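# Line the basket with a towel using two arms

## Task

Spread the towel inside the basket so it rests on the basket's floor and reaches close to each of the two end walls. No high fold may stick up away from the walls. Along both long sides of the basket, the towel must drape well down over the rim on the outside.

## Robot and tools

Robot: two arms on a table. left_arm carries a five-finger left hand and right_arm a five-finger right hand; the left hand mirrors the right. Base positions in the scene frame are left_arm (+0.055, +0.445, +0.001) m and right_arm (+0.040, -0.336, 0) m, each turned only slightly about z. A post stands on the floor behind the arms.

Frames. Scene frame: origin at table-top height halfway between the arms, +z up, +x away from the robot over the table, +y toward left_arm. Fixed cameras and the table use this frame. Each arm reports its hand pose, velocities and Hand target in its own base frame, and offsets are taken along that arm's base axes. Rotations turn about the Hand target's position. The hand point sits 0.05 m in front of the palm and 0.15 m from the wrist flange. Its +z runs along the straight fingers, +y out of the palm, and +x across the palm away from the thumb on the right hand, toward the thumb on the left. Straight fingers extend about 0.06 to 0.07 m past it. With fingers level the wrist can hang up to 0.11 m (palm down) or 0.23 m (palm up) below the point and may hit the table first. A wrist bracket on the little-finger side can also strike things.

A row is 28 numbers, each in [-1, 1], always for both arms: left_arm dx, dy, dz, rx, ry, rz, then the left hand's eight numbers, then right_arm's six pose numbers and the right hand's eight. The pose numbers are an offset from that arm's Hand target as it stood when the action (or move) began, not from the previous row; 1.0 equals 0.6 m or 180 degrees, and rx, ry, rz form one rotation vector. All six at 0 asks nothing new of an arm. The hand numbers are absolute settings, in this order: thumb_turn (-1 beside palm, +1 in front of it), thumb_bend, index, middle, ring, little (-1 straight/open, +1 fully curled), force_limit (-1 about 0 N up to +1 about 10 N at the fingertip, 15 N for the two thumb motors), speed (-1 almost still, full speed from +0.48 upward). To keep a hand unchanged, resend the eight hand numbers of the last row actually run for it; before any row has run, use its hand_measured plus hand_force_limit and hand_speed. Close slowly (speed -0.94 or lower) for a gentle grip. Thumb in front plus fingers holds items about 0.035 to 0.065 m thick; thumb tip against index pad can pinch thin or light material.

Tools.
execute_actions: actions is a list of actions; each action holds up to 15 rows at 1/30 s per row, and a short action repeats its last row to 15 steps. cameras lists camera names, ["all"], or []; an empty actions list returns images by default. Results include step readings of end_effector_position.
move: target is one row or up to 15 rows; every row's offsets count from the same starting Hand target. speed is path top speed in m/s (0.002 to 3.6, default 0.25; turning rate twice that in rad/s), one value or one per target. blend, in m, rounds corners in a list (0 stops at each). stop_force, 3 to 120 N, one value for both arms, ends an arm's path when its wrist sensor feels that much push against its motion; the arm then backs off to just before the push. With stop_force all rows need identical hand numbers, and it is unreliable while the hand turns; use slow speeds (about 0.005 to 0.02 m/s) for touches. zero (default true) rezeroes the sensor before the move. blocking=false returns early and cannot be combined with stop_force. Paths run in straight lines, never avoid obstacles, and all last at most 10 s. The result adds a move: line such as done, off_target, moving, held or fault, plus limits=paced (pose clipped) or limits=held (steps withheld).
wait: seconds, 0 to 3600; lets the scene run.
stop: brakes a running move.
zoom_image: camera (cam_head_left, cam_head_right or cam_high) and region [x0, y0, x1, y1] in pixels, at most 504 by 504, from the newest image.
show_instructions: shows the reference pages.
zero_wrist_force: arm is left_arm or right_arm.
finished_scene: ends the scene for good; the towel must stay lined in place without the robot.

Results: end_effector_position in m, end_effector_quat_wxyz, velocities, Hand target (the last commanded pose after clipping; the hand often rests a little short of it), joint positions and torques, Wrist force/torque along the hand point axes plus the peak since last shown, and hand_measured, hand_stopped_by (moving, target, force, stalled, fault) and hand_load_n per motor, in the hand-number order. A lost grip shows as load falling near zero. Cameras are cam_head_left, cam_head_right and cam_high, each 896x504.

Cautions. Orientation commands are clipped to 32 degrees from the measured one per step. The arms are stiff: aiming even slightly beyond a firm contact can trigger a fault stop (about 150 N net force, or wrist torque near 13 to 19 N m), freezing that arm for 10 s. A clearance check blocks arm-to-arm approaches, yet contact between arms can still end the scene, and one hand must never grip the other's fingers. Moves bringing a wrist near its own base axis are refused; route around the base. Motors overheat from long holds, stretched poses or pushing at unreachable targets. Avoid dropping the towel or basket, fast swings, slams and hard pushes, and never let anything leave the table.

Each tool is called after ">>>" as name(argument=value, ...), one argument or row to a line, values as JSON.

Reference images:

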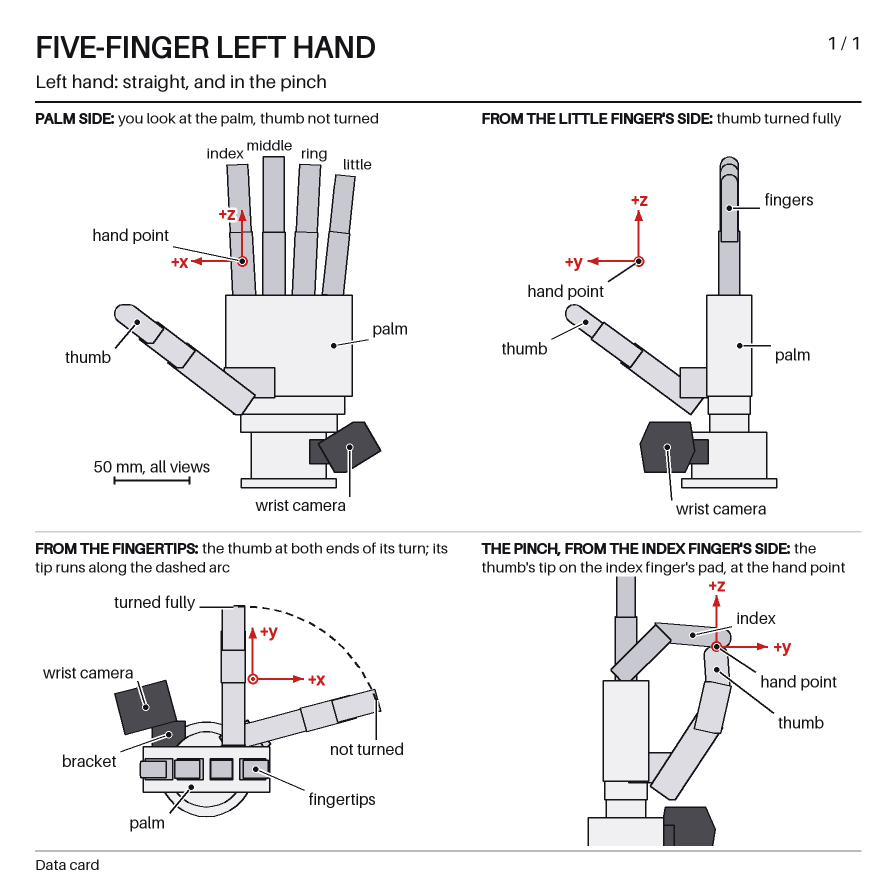

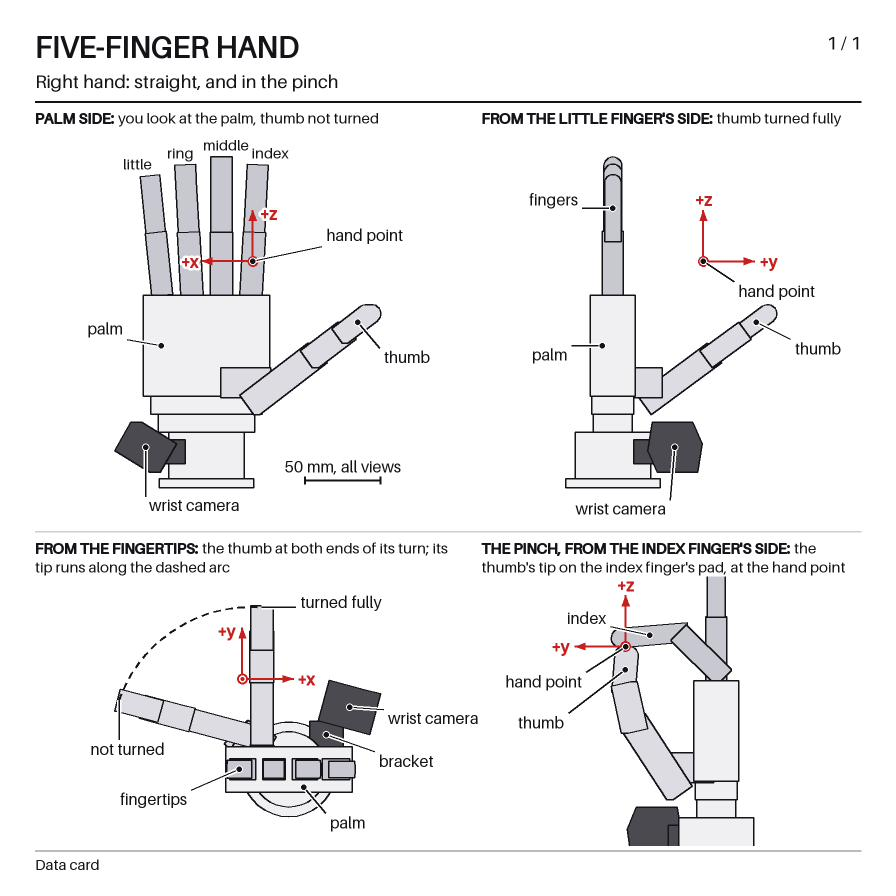

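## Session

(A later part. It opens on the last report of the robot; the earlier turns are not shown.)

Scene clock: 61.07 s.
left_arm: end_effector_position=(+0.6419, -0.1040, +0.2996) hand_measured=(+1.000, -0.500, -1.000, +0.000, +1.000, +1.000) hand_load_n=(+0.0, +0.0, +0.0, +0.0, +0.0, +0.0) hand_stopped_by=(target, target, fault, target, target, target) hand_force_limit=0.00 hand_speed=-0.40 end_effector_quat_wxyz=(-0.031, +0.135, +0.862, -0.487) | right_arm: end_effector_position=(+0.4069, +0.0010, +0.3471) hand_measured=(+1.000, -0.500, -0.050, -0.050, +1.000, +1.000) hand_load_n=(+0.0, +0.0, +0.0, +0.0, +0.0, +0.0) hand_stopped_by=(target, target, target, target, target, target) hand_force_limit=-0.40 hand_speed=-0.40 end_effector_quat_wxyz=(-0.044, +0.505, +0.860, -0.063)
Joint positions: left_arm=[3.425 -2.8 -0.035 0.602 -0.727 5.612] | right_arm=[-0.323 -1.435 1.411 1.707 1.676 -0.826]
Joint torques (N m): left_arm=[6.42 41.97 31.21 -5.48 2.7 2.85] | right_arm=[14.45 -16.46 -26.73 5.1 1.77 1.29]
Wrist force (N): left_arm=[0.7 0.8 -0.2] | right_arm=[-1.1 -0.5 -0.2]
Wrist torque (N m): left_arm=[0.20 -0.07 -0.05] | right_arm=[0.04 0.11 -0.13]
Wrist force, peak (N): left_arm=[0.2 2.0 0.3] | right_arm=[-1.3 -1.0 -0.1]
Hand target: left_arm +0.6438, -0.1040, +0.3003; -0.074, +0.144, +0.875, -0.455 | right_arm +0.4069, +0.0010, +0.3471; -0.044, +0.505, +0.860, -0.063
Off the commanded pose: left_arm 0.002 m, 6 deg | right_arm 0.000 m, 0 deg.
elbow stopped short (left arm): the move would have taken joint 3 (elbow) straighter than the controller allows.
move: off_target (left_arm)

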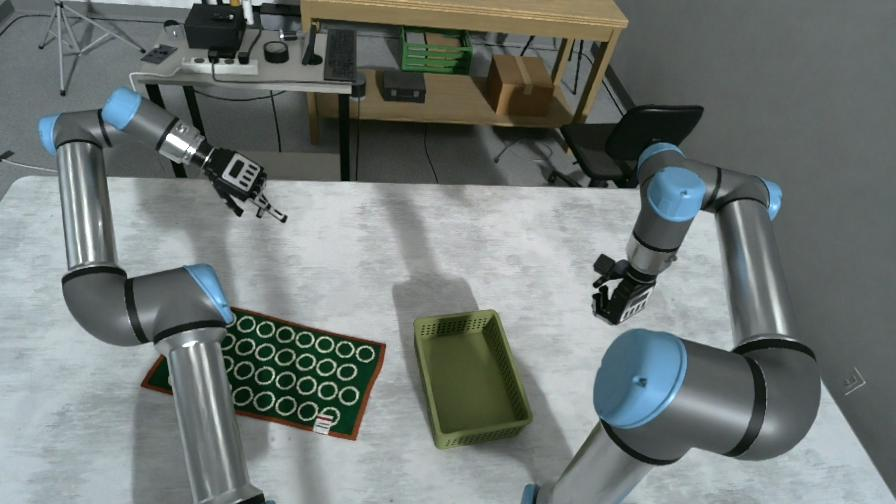

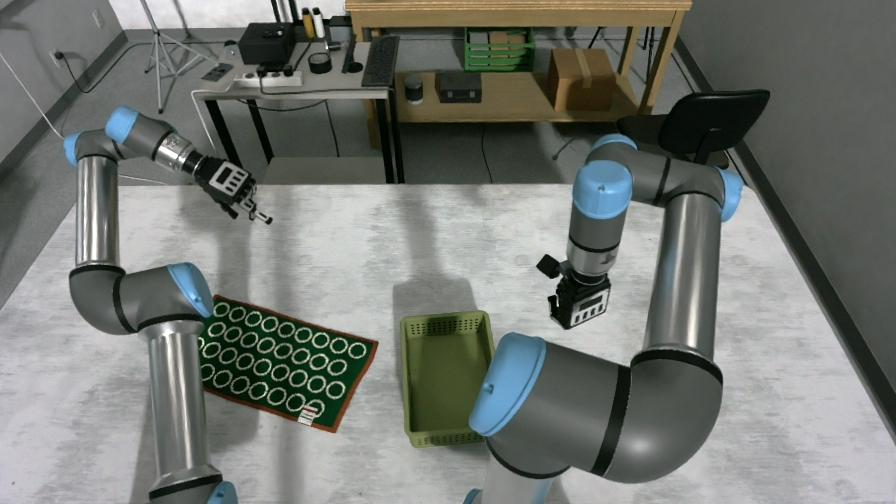

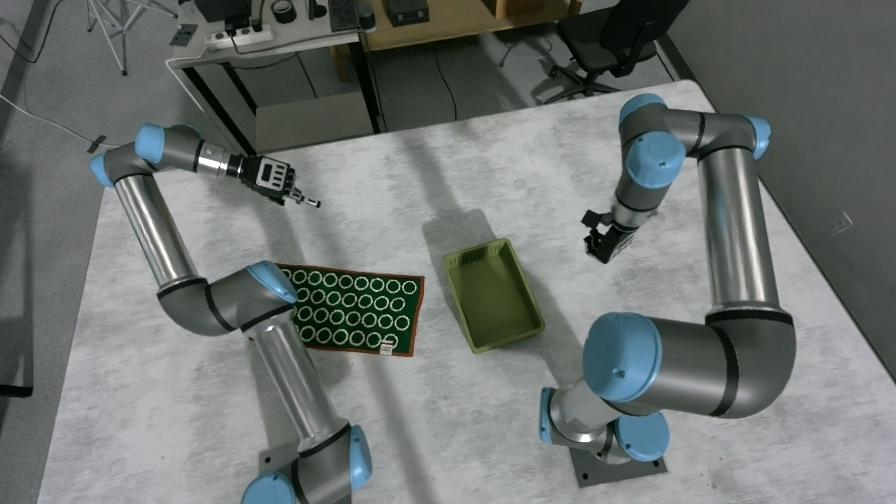

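>>> move(
  target=[
    [-0.2,0.05,-0.05,0,0,0,1,-0.5,-1,0,1,1,0.0,-0.4,-0.0125,0.7685,-0.05,-0.1863,0.1425,0.2407,1,-0.5,0,-0.05,1,1,-0.4,-0.4],
    [-0.2,0.05,-0.05,0,0,0,1,-0.5,-1,0,1,1,0.0,-0.4,-0.0125,0.7685,-0.378,-0.1863,0.1425,0.2407,1,-0.5,0,-0.05,1,1,-0.4,-0.4],
  ],
  cameras=["all"],
  speed=0.2,
)

>>> zoom_image(
  camera="cam_head_right",
  region=[280, 270, 440, 430],
)

>>> zoom_image(
  camera="cam_head_left",
  region=[280, 270, 440, 430],
)

Scene clock: 64.63 s.
left_arm: end_effector_position=(+0.5434, -0.0790, +0.2751) hand_measured=(+1.000, -0.500, -1.000, +0.000, +1.000, +1.000) hand_load_n=(+0.0, +0.0, +0.0, +0.0, +0.0, +0.0) hand_stopped_by=(target, target, fault, target, target, target) hand_force_limit=0.00 hand_speed=-0.40 end_effector_quat_wxyz=(-0.067, +0.142, +0.873, -0.461) | right_arm: end_effector_position=(+0.3981, +0.3565, +0.3221) hand_measured=(+1.000, -0.500, +0.000, -0.050, +1.000, +1.000) hand_load_n=(+0.0, +0.0, +0.0, +0.0, +0.0, +0.0) hand_stopped_by=(target, target, target, target, target, target) hand_force_limit=-0.40 hand_speed=-0.40 end_effector_quat_wxyz=(-0.053, +0.216, +0.913, -0.343)
Joint positions: left_arm=[3.476 -2.36 -0.937 1.01 -0.849 5.65] | right_arm=[0.651 -0.764 0.678 2.293 1.908 -0.343]
Joint torques (N m): left_arm=[6.57 59.67 6.58 -0.08 -1.01 3.02] | right_arm=[-11.69 -56.99 -8.59 0.29 -0.63 -1.02]
Wrist force (N): left_arm=[0.6 0.7 -0.1] | right_arm=[-1.8 -1.2 -0.1]
Wrist torque (N m): left_arm=[0.18 -0.06 -0.05] | right_arm=[0.05 0.15 -0.22]
Wrist force, peak (N): left_arm=[1.1 0.8 0.0] | right_arm=[-1.0 -5.5 -3.0]
Hand target: left_arm +0.5434, -0.0790, +0.2751; -0.067, +0.142, +0.874, -0.461 (not the last commanded pose) | right_arm +0.3981, +0.3564, +0.3221; -0.053, +0.216, +0.913, -0.343 (not the last commanded pose)
Off the commanded pose: left_arm 0.021 m, 1 deg | right_arm 0.228 m, 14 deg.
move: held (right_arm; a check stopped the path), off_target (left_arm; braked when a check withheld steps of right_arm); path passed 0 of 2 targets; limits=held
pose unreachable (right arm): on one or more control steps of this call, first in action 0 (counted from 0), this arm could not follow its commanded pose, so it was not sent that pose on those steps. It may still have moved: this result reports where it is.
cause: moving toward the commanded pose would bring two parts of the arm too close to each other (joints 4 (wrist 1) to 6 (wrist 3) lie between them).

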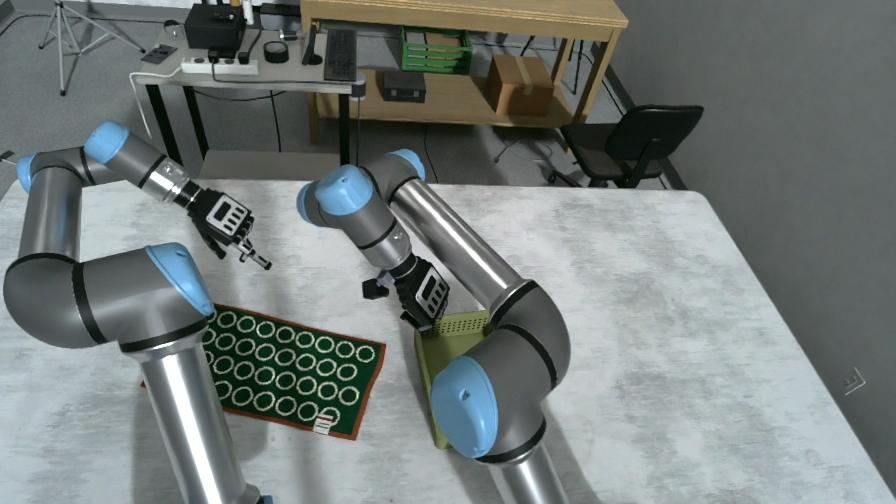

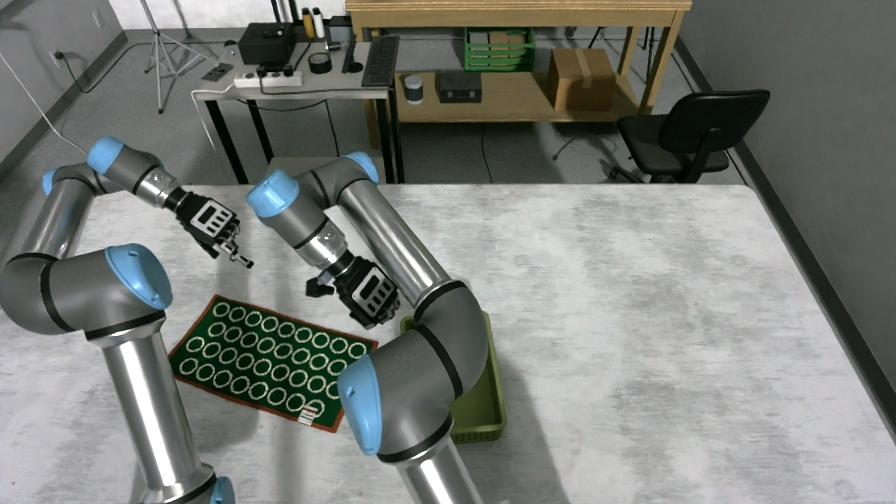

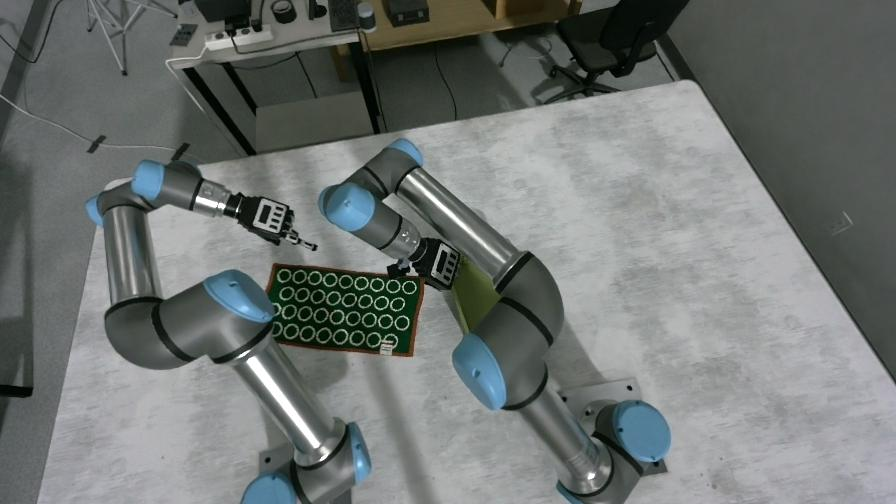

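Scaled by 3.150 from the camera's image (finer frame: 1280x720).

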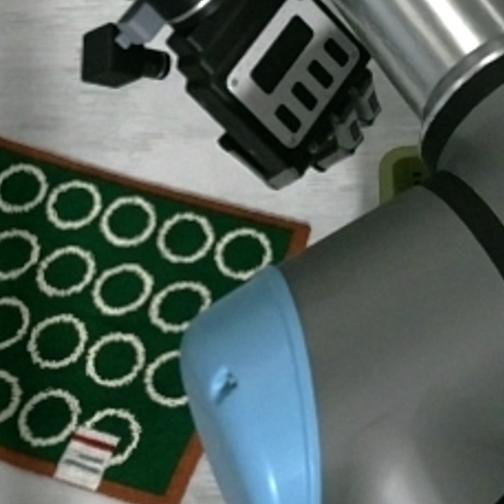

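Scaled by 3.150 from the camera's image (finer frame: 1280x720).

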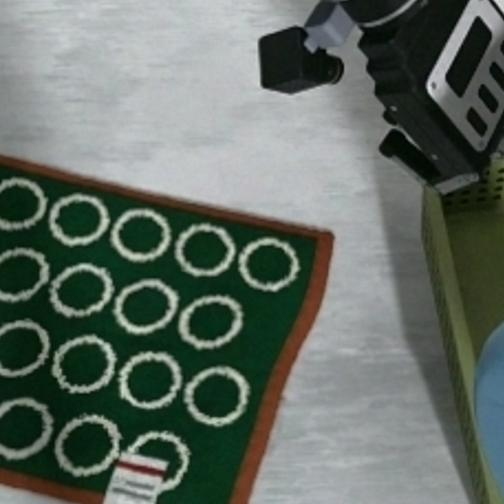

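>>> move(
  target=[
    [0,0,0,0,0,0,1,-0.5,-1,0,1,1,0.0,-0.4,0.02,-0.3,0.04,0.0253,0.0325,-0.472,1,-0.5,0,-0.05,1,1,-0.4,-0.4],
    [0,0,0,0,0,0,1,-0.5,-1,0,1,1,0.0,-0.4,0.02,-0.4,0.0,0.0505,0.0649,-0.9437,1,-0.5,0,-0.05,1,1,-0.4,-0.4],
  ],
  cameras=["all"],
  speed=0.4,
  blend=0.05,
)

Scene clock: 72.23 s.
left_arm: end_effector_position=(+0.5434, -0.0790, +0.2751) hand_measured=(+1.000, -0.500, -1.000, +0.000, +1.000, +1.000) hand_load_n=(+0.0, +0.0, +0.0, +0.0, +0.0, +0.5) hand_stopped_by=(target, target, fault, target, target, target) hand_force_limit=0.00 hand_speed=-0.40 end_effector_quat_wxyz=(-0.067, +0.142, +0.874, -0.461) | right_arm: end_effector_position=(+0.4101, +0.1164, +0.3221) hand_measured=(+1.000, -0.500, +0.000, -0.050, +1.000, +1.000) hand_load_n=(+0.0, +0.0, +0.0, +0.0, +0.0, +0.0) hand_stopped_by=(target, target, target, target, target, target) hand_force_limit=-0.40 hand_speed=-0.40 end_effector_quat_wxyz=(-0.419, +0.898, -0.124, +0.058)
Joint positions: left_arm=[3.476 -2.36 -0.937 1.01 -0.849 5.65] | right_arm=[-0.438 -1.361 1.535 1.587 0.713 1.32]
Joint torques (N m): left_arm=[6.58 59.44 6.51 -0.08 -0.63 2.95] | right_arm=[-11.92 -34.3 -8.96 0.08 0.31 1.25]
Wrist force (N): left_arm=[0.8 0.6 -0.2] | right_arm=[-1.1 -0.8 0.0]
Wrist torque (N m): left_arm=[0.16 -0.09 -0.04] | right_arm=[0.14 0.03 -0.19]
Wrist force, peak (N): left_arm=[1.1 0.5 -0.1] | right_arm=[-1.9 -1.5 -0.2]
Hand target: left_arm +0.5434, -0.0790, +0.2751; -0.067, +0.142, +0.874, -0.461 | right_arm +0.4101, +0.1164, +0.3221; -0.419, +0.898, -0.124, +0.058
Off the commanded pose: left_arm 0.000 m, 0 deg | right_arm 0.000 m, 0 deg.
move: done

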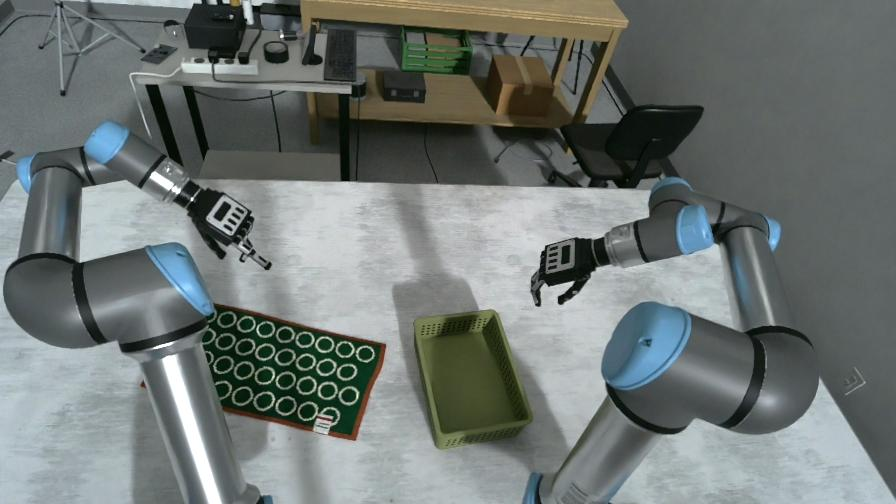

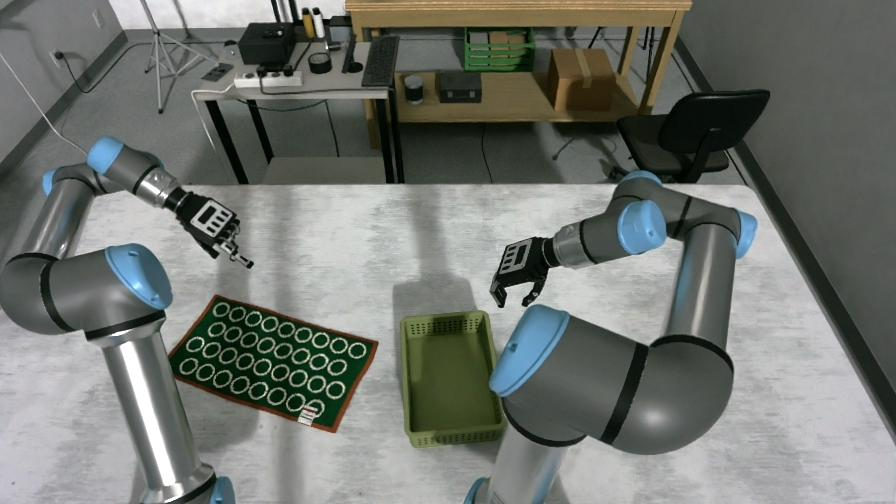

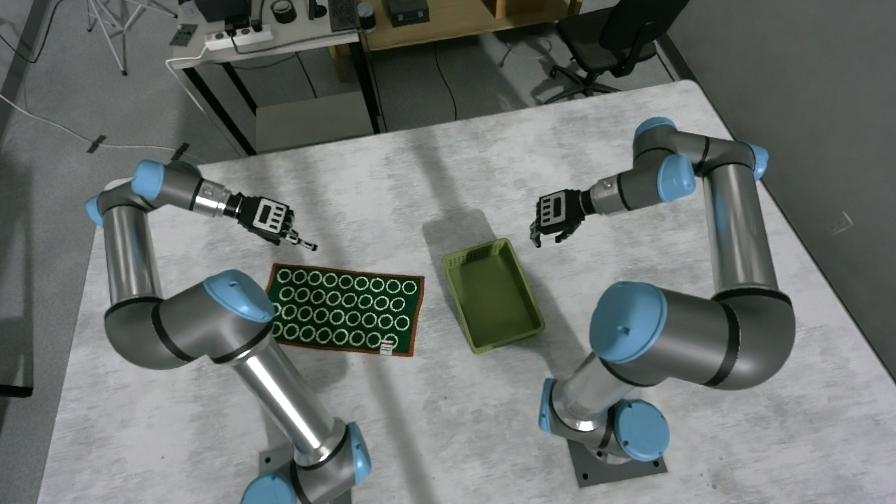

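>>> move(
  target=[
    [0,0,0,0,0,0,1,-0.5,-1,0,1,1,0.0,-0.4,-0.0262,0.1053,-0.2035,0,0,0,1,-0.5,0,-0.05,1,1,-0.4,-0.4],
    [0,0,0,0,0,0,1,-0.5,-1,0,1,1,0.0,-0.4,-0.0262,0.1053,-0.445,0,0,0,1,-0.5,0,-0.05,1,1,-0.4,-0.4],
  ],
  cameras=["all"],
  speed=0.15,
)

>>> zoom_image(
  camera="cam_high",
  region=[420, 200, 580, 360],
)

Scene clock: 77.33 s.
left_arm: end_effector_position=(+0.5434, -0.0790, +0.2751) hand_measured=(+1.000, -0.500, -1.000, +0.000, +1.000, +1.000) hand_load_n=(+0.0, +0.0, +0.0, +0.0, +0.5, +0.0) hand_stopped_by=(target, target, fault, target, target, target) hand_force_limit=0.00 hand_speed=-0.40 end_effector_quat_wxyz=(-0.067, +0.142, +0.874, -0.461) | right_arm: end_effector_position=(+0.3944, +0.1796, +0.0551) hand_measured=(+1.000, -0.500, +0.000, -0.050, +1.000, +1.000) hand_load_n=(+0.0, -0.5, +0.0, +0.0, +0.0, +0.0) hand_stopped_by=(target, target, target, target, target, target) hand_force_limit=-0.40 hand_speed=-0.40 end_effector_quat_wxyz=(-0.419, +0.898, -0.124, +0.058)
Joint positions: left_arm=[3.476 -2.36 -0.937 1.01 -0.849 5.65] | right_arm=[-0.293 -1.113 1.922 0.782 0.697 1.543]
Joint torques (N m): left_arm=[5.66 59.6 6.26 -0.46 -0.54 2.88] | right_arm=[13.53 -23.43 -2.74 -0.14 -2.16 1.18]
Wrist force (N): left_arm=[0.7 0.5 -0.2] | right_arm=[-1.5 -2.7 0.4]
Wrist torque (N m): left_arm=[0.15 -0.07 -0.04] | right_arm=[-0.05 0.03 -0.18]
Wrist force, peak (N): left_arm=[0.9 0.9 -0.1] | right_arm=[-1.3 -4.4 -1.9]
Hand target: left_arm +0.5434, -0.0790, +0.2751; -0.067, +0.142, +0.874, -0.461 | right_arm +0.3944, +0.1796, +0.0551; -0.419, +0.898, -0.124, +0.058
Off the commanded pose: left_arm 0.000 m, 0 deg | right_arm 0.000 m, 0 deg.
move: done

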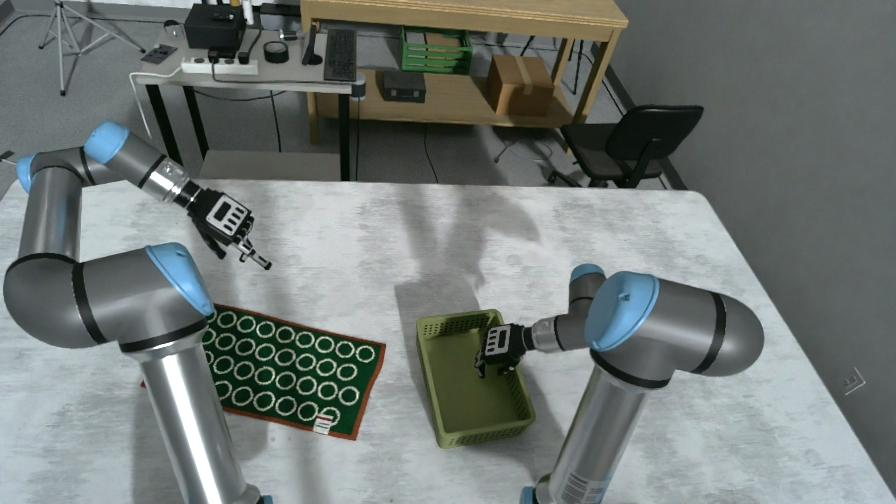

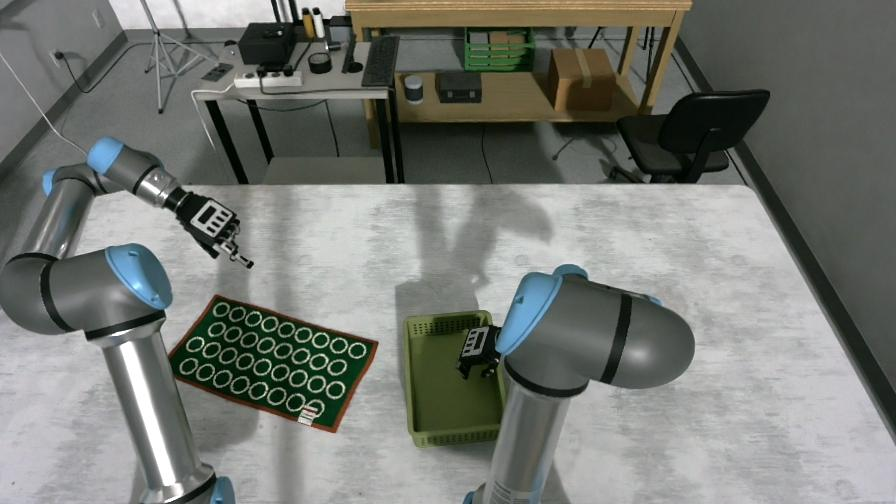

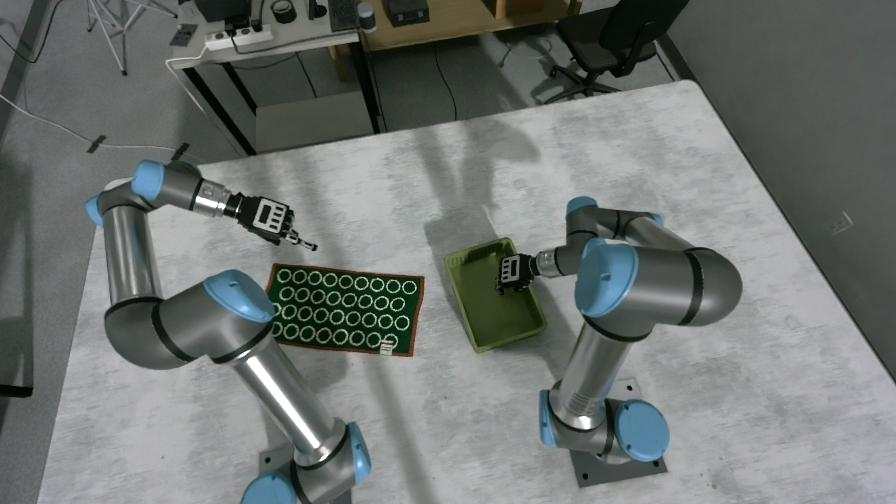

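Scaled by 3.150 from the camera's image (finer frame: 1280x720).

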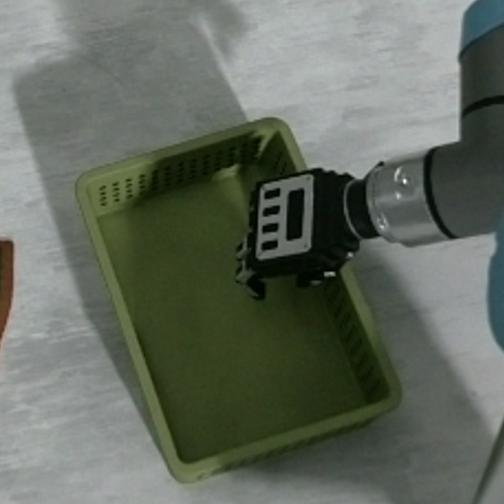

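>>> move(
  target=[0,0,0,0,0,0,1,-0.5,-1,0,1,1,0.0,-0.4,0.0045,-0.1333,0,0,0,0,1,-0.5,0,-0.05,1,1,-0.4,-0.4],
  cameras=["all"],
  speed=0.06,
  stop_force=20,
)

>>> zoom_image(
  camera="cam_high",
  region=[420, 200, 580, 360],
)

Scene clock: 79.97 s.
left_arm: end_effector_position=(+0.5434, -0.0790, +0.2751) hand_measured=(+1.000, -0.500, -1.000, +0.000, +1.000, +1.000) hand_load_n=(+0.0, +0.0, +0.0, +0.0, +0.0, +0.0) hand_stopped_by=(target, target, fault, target, target, target) hand_force_limit=0.00 hand_speed=-0.40 end_effector_quat_wxyz=(-0.067, +0.142, +0.874, -0.461) | right_arm: end_effector_position=(+0.3971, +0.0996, +0.0551) hand_measured=(+1.000, -0.500, +0.000, -0.050, +1.000, +1.000) hand_load_n=(+0.0, -0.5, +0.0, +0.0, +0.0, +0.0) hand_stopped_by=(target, target, target, target, target, target) hand_force_limit=-0.40 hand_speed=-0.40 end_effector_quat_wxyz=(-0.419, +0.898, -0.124, +0.058)
Joint positions: left_arm=[3.476 -2.36 -0.937 1.01 -0.849 5.65] | right_arm=[-0.494 -1.065 1.925 0.964 0.725 1.237]
Joint torques (N m): left_arm=[5.83 59.89 6.78 -0.23 -0.32 2.87] | right_arm=[-12.72 -24.38 -19.24 4.91 0.66 -1.46]
Wrist force (N): left_arm=[0.4 0.6 -0.2] | right_arm=[-1.3 -1.8 0.5]
Wrist torque (N m): left_arm=[0.17 -0.03 -0.06] | right_arm=[0.06 0.03 -0.02]
Wrist force, peak (N): left_arm=[0.8 0.8 0.0] | right_arm=[-1.3 -2.9 0.6]
Hand target: left_arm +0.5434, -0.0790, +0.2751; -0.067, +0.142, +0.874, -0.461 | right_arm +0.3971, +0.0996, +0.0551; -0.419, +0.898, -0.124, +0.058
Off the commanded pose: left_arm 0.000 m, 0 deg | right_arm 0.000 m, 0 deg.
move: done

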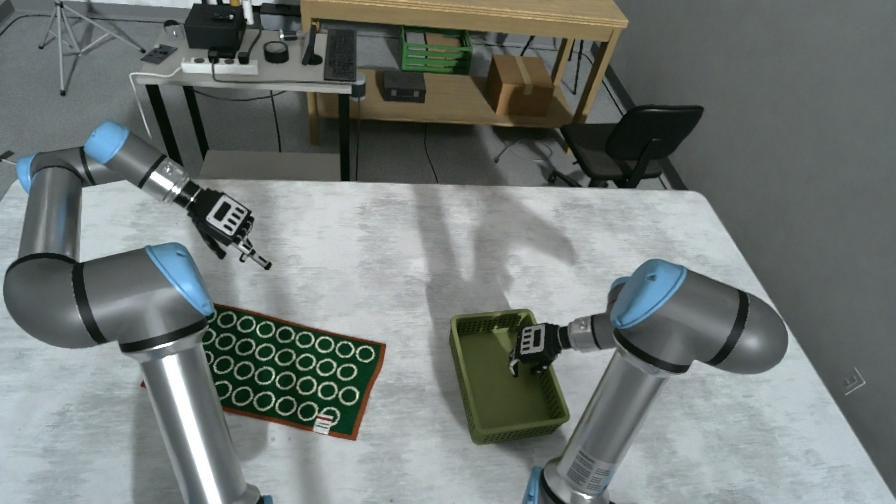

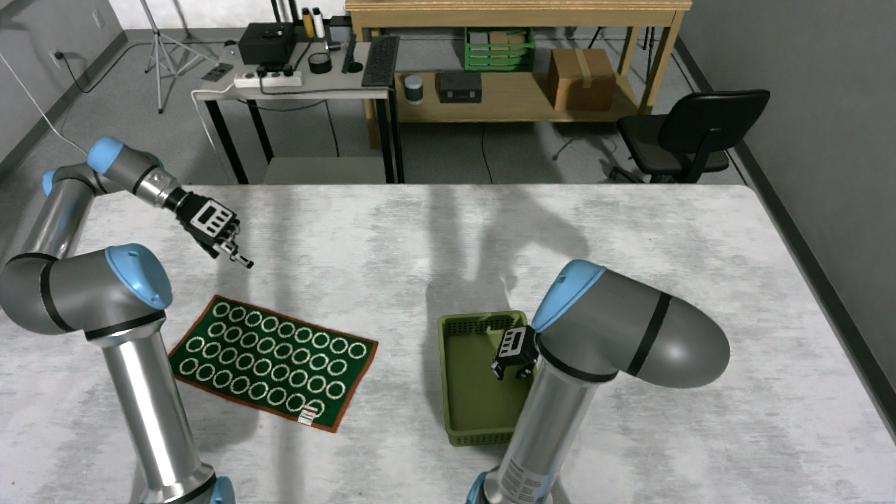

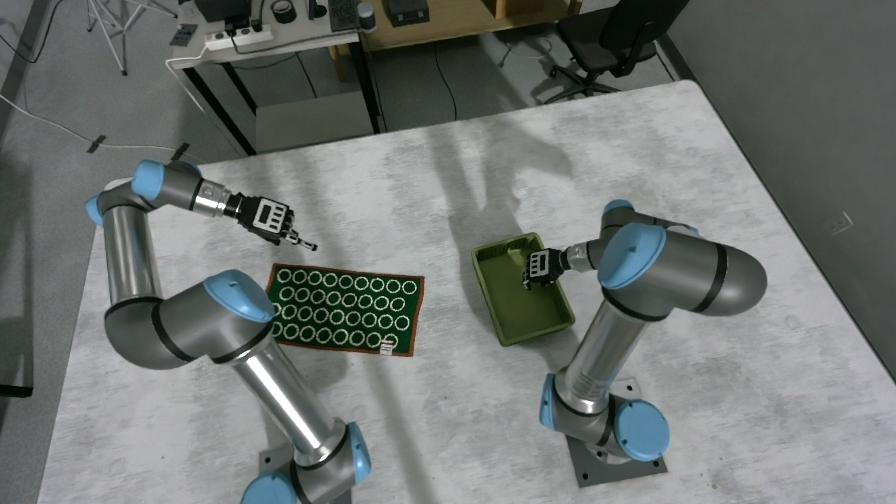

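Scaled by 3.150 from the camera's image (finer frame: 1280x720).

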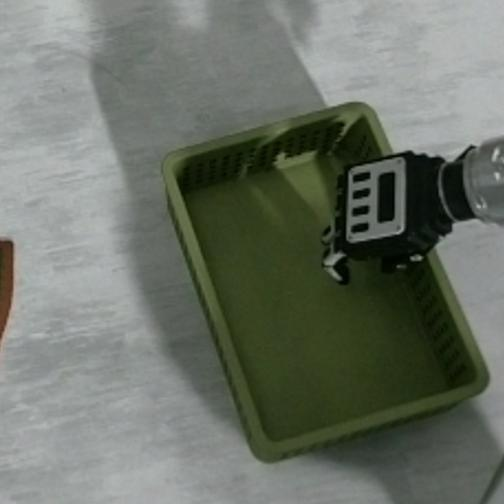

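>>> move(
  target=[
    [0,0,0,0,0,0,1,-0.5,-1,0,1,1,0.0,-0.4,0,0,0.25,0,0,0,1,-0.5,0,-1,1,1,-0.4,-0.4],
    [0,0,0,0,0,0,1,-0.5,-1,0,1,1,0.0,-0.4,0.0038,0.604,0.25,0.0267,-0.0075,0,1,-0.5,0,-1,1,1,-0.4,-0.4],
    [0,0,0,0,0,0,1,-0.5,-1,0,1,1,0.0,-0.4,0.0038,0.604,0.0415,0.0267,-0.0075,0,1,-0.5,0,-1,1,1,-0.4,-0.4],
  ],
  cameras=["all"],
  speed=[0.15,0.25,0.15],
  blend=0.03,
)

>>> zoom_image(
  camera="cam_head_right",
  region=[280, 290, 440, 450],
)

>>> zoom_image(
  camera="cam_head_left",
  region=[280, 290, 440, 450],
)

Scene clock: 84.97 s.
left_arm: end_effector_position=(+0.5434, -0.0790, +0.2751) hand_measured=(+1.000, -0.500, -1.000, +0.000, +1.000, +1.000) hand_load_n=(+0.0, +0.0, +0.0, +0.0, +0.0, +0.0) hand_stopped_by=(target, target, fault, target, target, target) hand_force_limit=0.00 hand_speed=-0.40 end_effector_quat_wxyz=(-0.067, +0.142, +0.874, -0.461) | right_arm: end_effector_position=(+0.3994, +0.4620, +0.0800) hand_measured=(+1.000, -0.500, +0.000, -1.000, +1.000, +1.000) hand_load_n=(+0.0, +0.0, +0.0, -0.5, +0.0, +0.0) hand_stopped_by=(target, target, target, target, target, target) hand_force_limit=-0.40 hand_speed=-0.40 end_effector_quat_wxyz=(-0.458, +0.878, -0.122, +0.064)
Joint positions: left_arm=[3.476 -2.36 -0.937 1.01 -0.849 5.65] | right_arm=[0.366 -1.083 1.619 0.327 0.855 2.487]
Joint torques (N m): left_arm=[4.68 59.49 6.34 -0.37 -0.15 2.88] | right_arm=[14.66 -29.93 -8.17 -1.04 0.68 1.3]
Wrist force (N): left_arm=[0.6 0.5 -0.1] | right_arm=[-1.4 -0.9 0.1]
Wrist torque (N m): left_arm=[0.14 -0.05 -0.04] | right_arm=[0.13 0.08 -0.16]
Wrist force, peak (N): left_arm=[0.8 0.8 -0.3] | right_arm=[-1.3 -2.4 0.8]
Hand target: left_arm +0.5434, -0.0790, +0.2751; -0.067, +0.142, +0.874, -0.461 | right_arm +0.3994, +0.4620, +0.0800; -0.458, +0.878, -0.122, +0.064
Off the commanded pose: left_arm 0.000 m, 0 deg | right_arm 0.000 m, 0 deg.
move: done

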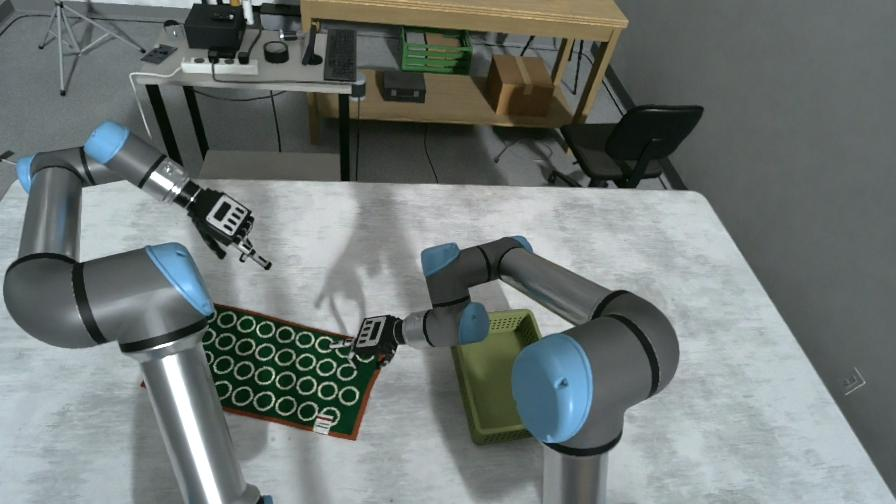

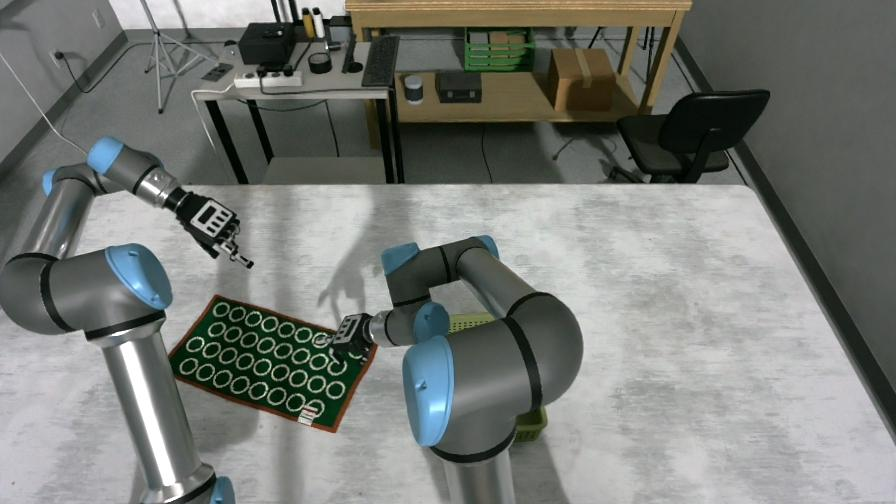

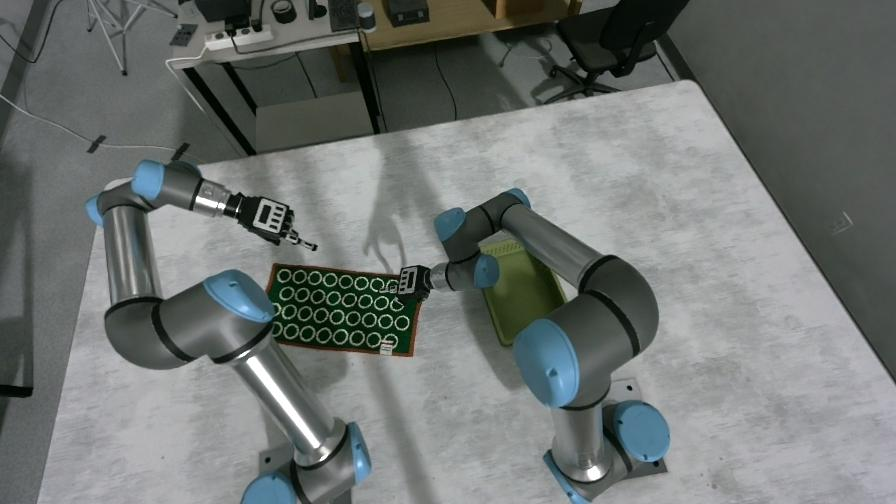

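Scaled by 3.150 from the camera's image (finer frame: 1280x720).

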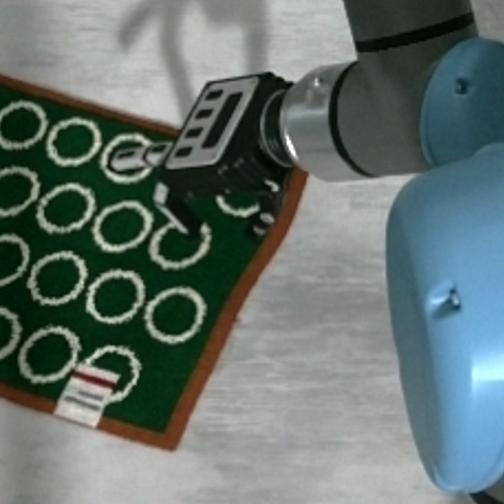

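Scaled by 3.150 from the camera's image (finer frame: 1280x720).

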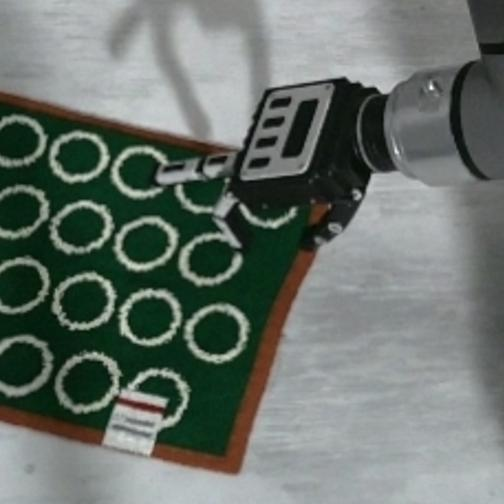

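>>> move(
  target=[
    [0,0,0,0,0,0,1,-0.5,-1,0,1,1,0.0,-0.4,0.0068,0.024,0,0,0,0,1,-0.5,0,-1,1,1,-0.4,-0.4],
    [0,0,0,0,0,0,1,-0.5,-1,0,1,1,0.0,-0.4,0.0068,0.024,-0.065,0,0,0,1,-0.5,0,-1,1,1,-0.4,-0.4],
  ],
  speed=0.08,
)

>>> move(
  target=[0,0,0,0,0,0,1,-0.5,-1,0,1,1,0.0,-0.4,0,0,-0.05,0,0,0,1,-0.5,0,-1,1,1,-0.4,-0.4],
  speed=0.01,
  stop_force=6,
)

Scene clock: 86.73 s.
left_arm: end_effector_position=(+0.5434, -0.0790, +0.2751) hand_measured=(+1.000, -0.500, -1.000, +0.000, +1.000, +1.000) hand_load_n=(+0.0, +0.0, +0.0, +0.0, +0.0, +0.0) hand_stopped_by=(target, target, fault, target, target, target) hand_force_limit=0.00 hand_speed=-0.40 end_effector_quat_wxyz=(-0.067, +0.142, +0.874, -0.461) | right_arm: end_effector_position=(+0.4034, +0.4764, +0.0410) hand_measured=(+1.000, -0.500, +0.000, -1.000, +1.000, +1.000) hand_load_n=(+0.0, +0.0, +0.0, +0.0, +0.0, +0.5) hand_stopped_by=(target, target, target, target, target, target) hand_force_limit=-0.40 hand_speed=-0.40 end_effector_quat_wxyz=(-0.458, +0.878, -0.122, +0.064)
Joint positions: left_arm=[3.476 -2.36 -0.937 1.01 -0.849 5.65] | right_arm=[0.392 -1.012 1.617 0.241 0.872 2.512]
Joint torques (N m): left_arm=[4.91 59.92 6.8 -0.52 -0.01 2.68] | right_arm=[14.28 -31.16 -7.26 -1.07 0.81 1.31]
Wrist force (N): left_arm=[0.9 0.4 0.0] | right_arm=[-1.3 -1.1 0.0]
Wrist torque (N m): left_arm=[0.13 -0.09 -0.03] | right_arm=[0.10 0.07 -0.16]
Wrist force, peak (N): left_arm=[0.7 0.8 -0.2] | right_arm=[-0.8 -2.0 -0.5]
Hand target: left_arm +0.5434, -0.0790, +0.2751; -0.067, +0.142, +0.874, -0.461 | right_arm +0.4034, +0.4764, +0.0410; -0.458, +0.878, -0.122, +0.064
Off the commanded pose: left_arm 0.000 m, 0 deg | right_arm 0.000 m, 0 deg.
move: done

Scene clock: 89.77 s.
left_arm: end_effector_position=(+0.5434, -0.0790, +0.2751) hand_measured=(+1.000, -0.500, -1.000, +0.000, +1.000, +1.000) hand_load_n=(+0.0, +0.0, +0.0, +0.0, +0.0, +0.0) hand_stopped_by=(target, target, fault, target, target, target) hand_force_limit=0.00 hand_speed=-0.40 end_effector_quat_wxyz=(-0.067, +0.142, +0.874, -0.461) | right_arm: end_effector_position=(+0.4034, +0.4764, +0.0216) hand_measured=(+1.000, -0.500, +0.000, -1.000, +1.000, +1.000) hand_load_n=(+0.0, +0.0, +0.0, -0.5, +0.0, +0.0) hand_stopped_by=(target, target, target, target, target, target) hand_force_limit=-0.40 hand_speed=-0.40 end_effector_quat_wxyz=(-0.458, +0.878, -0.122, +0.064)
Joint positions: left_arm=[3.476 -2.36 -0.937 1.01 -0.849 5.65] | right_arm=[0.392 -0.985 1.632 0.2 0.872 2.512]
Joint torques (N m): left_arm=[4.57 60.79 7.09 -0.43 0.01 2.83] | right_arm=[12.56 -44.41 -21.69 3.25 0.73 0.32]
Wrist force (N): left_arm=[0.7 0.6 0.0] | right_arm=[-1.9 -6.4 -1.9]
Wrist torque (N m): left_arm=[0.15 -0.06 -0.04] | right_arm=[-0.02 0.16 -0.22]
Wrist force, peak (N): left_arm=[0.8 0.8 0.0] | right_arm=[-1.8 -9.6 -3.0]
Hand target: left_arm +0.5434, -0.0790, +0.2751; -0.067, +0.142, +0.874, -0.461 | right_arm +0.4034, +0.4764, +0.0216; -0.458, +0.878, -0.122, +0.064 (not the last commanded pose)
Off the commanded pose: left_arm 0.000 m, 0 deg | right_arm 0.011 m, 0 deg.
move: contact (right_arm)


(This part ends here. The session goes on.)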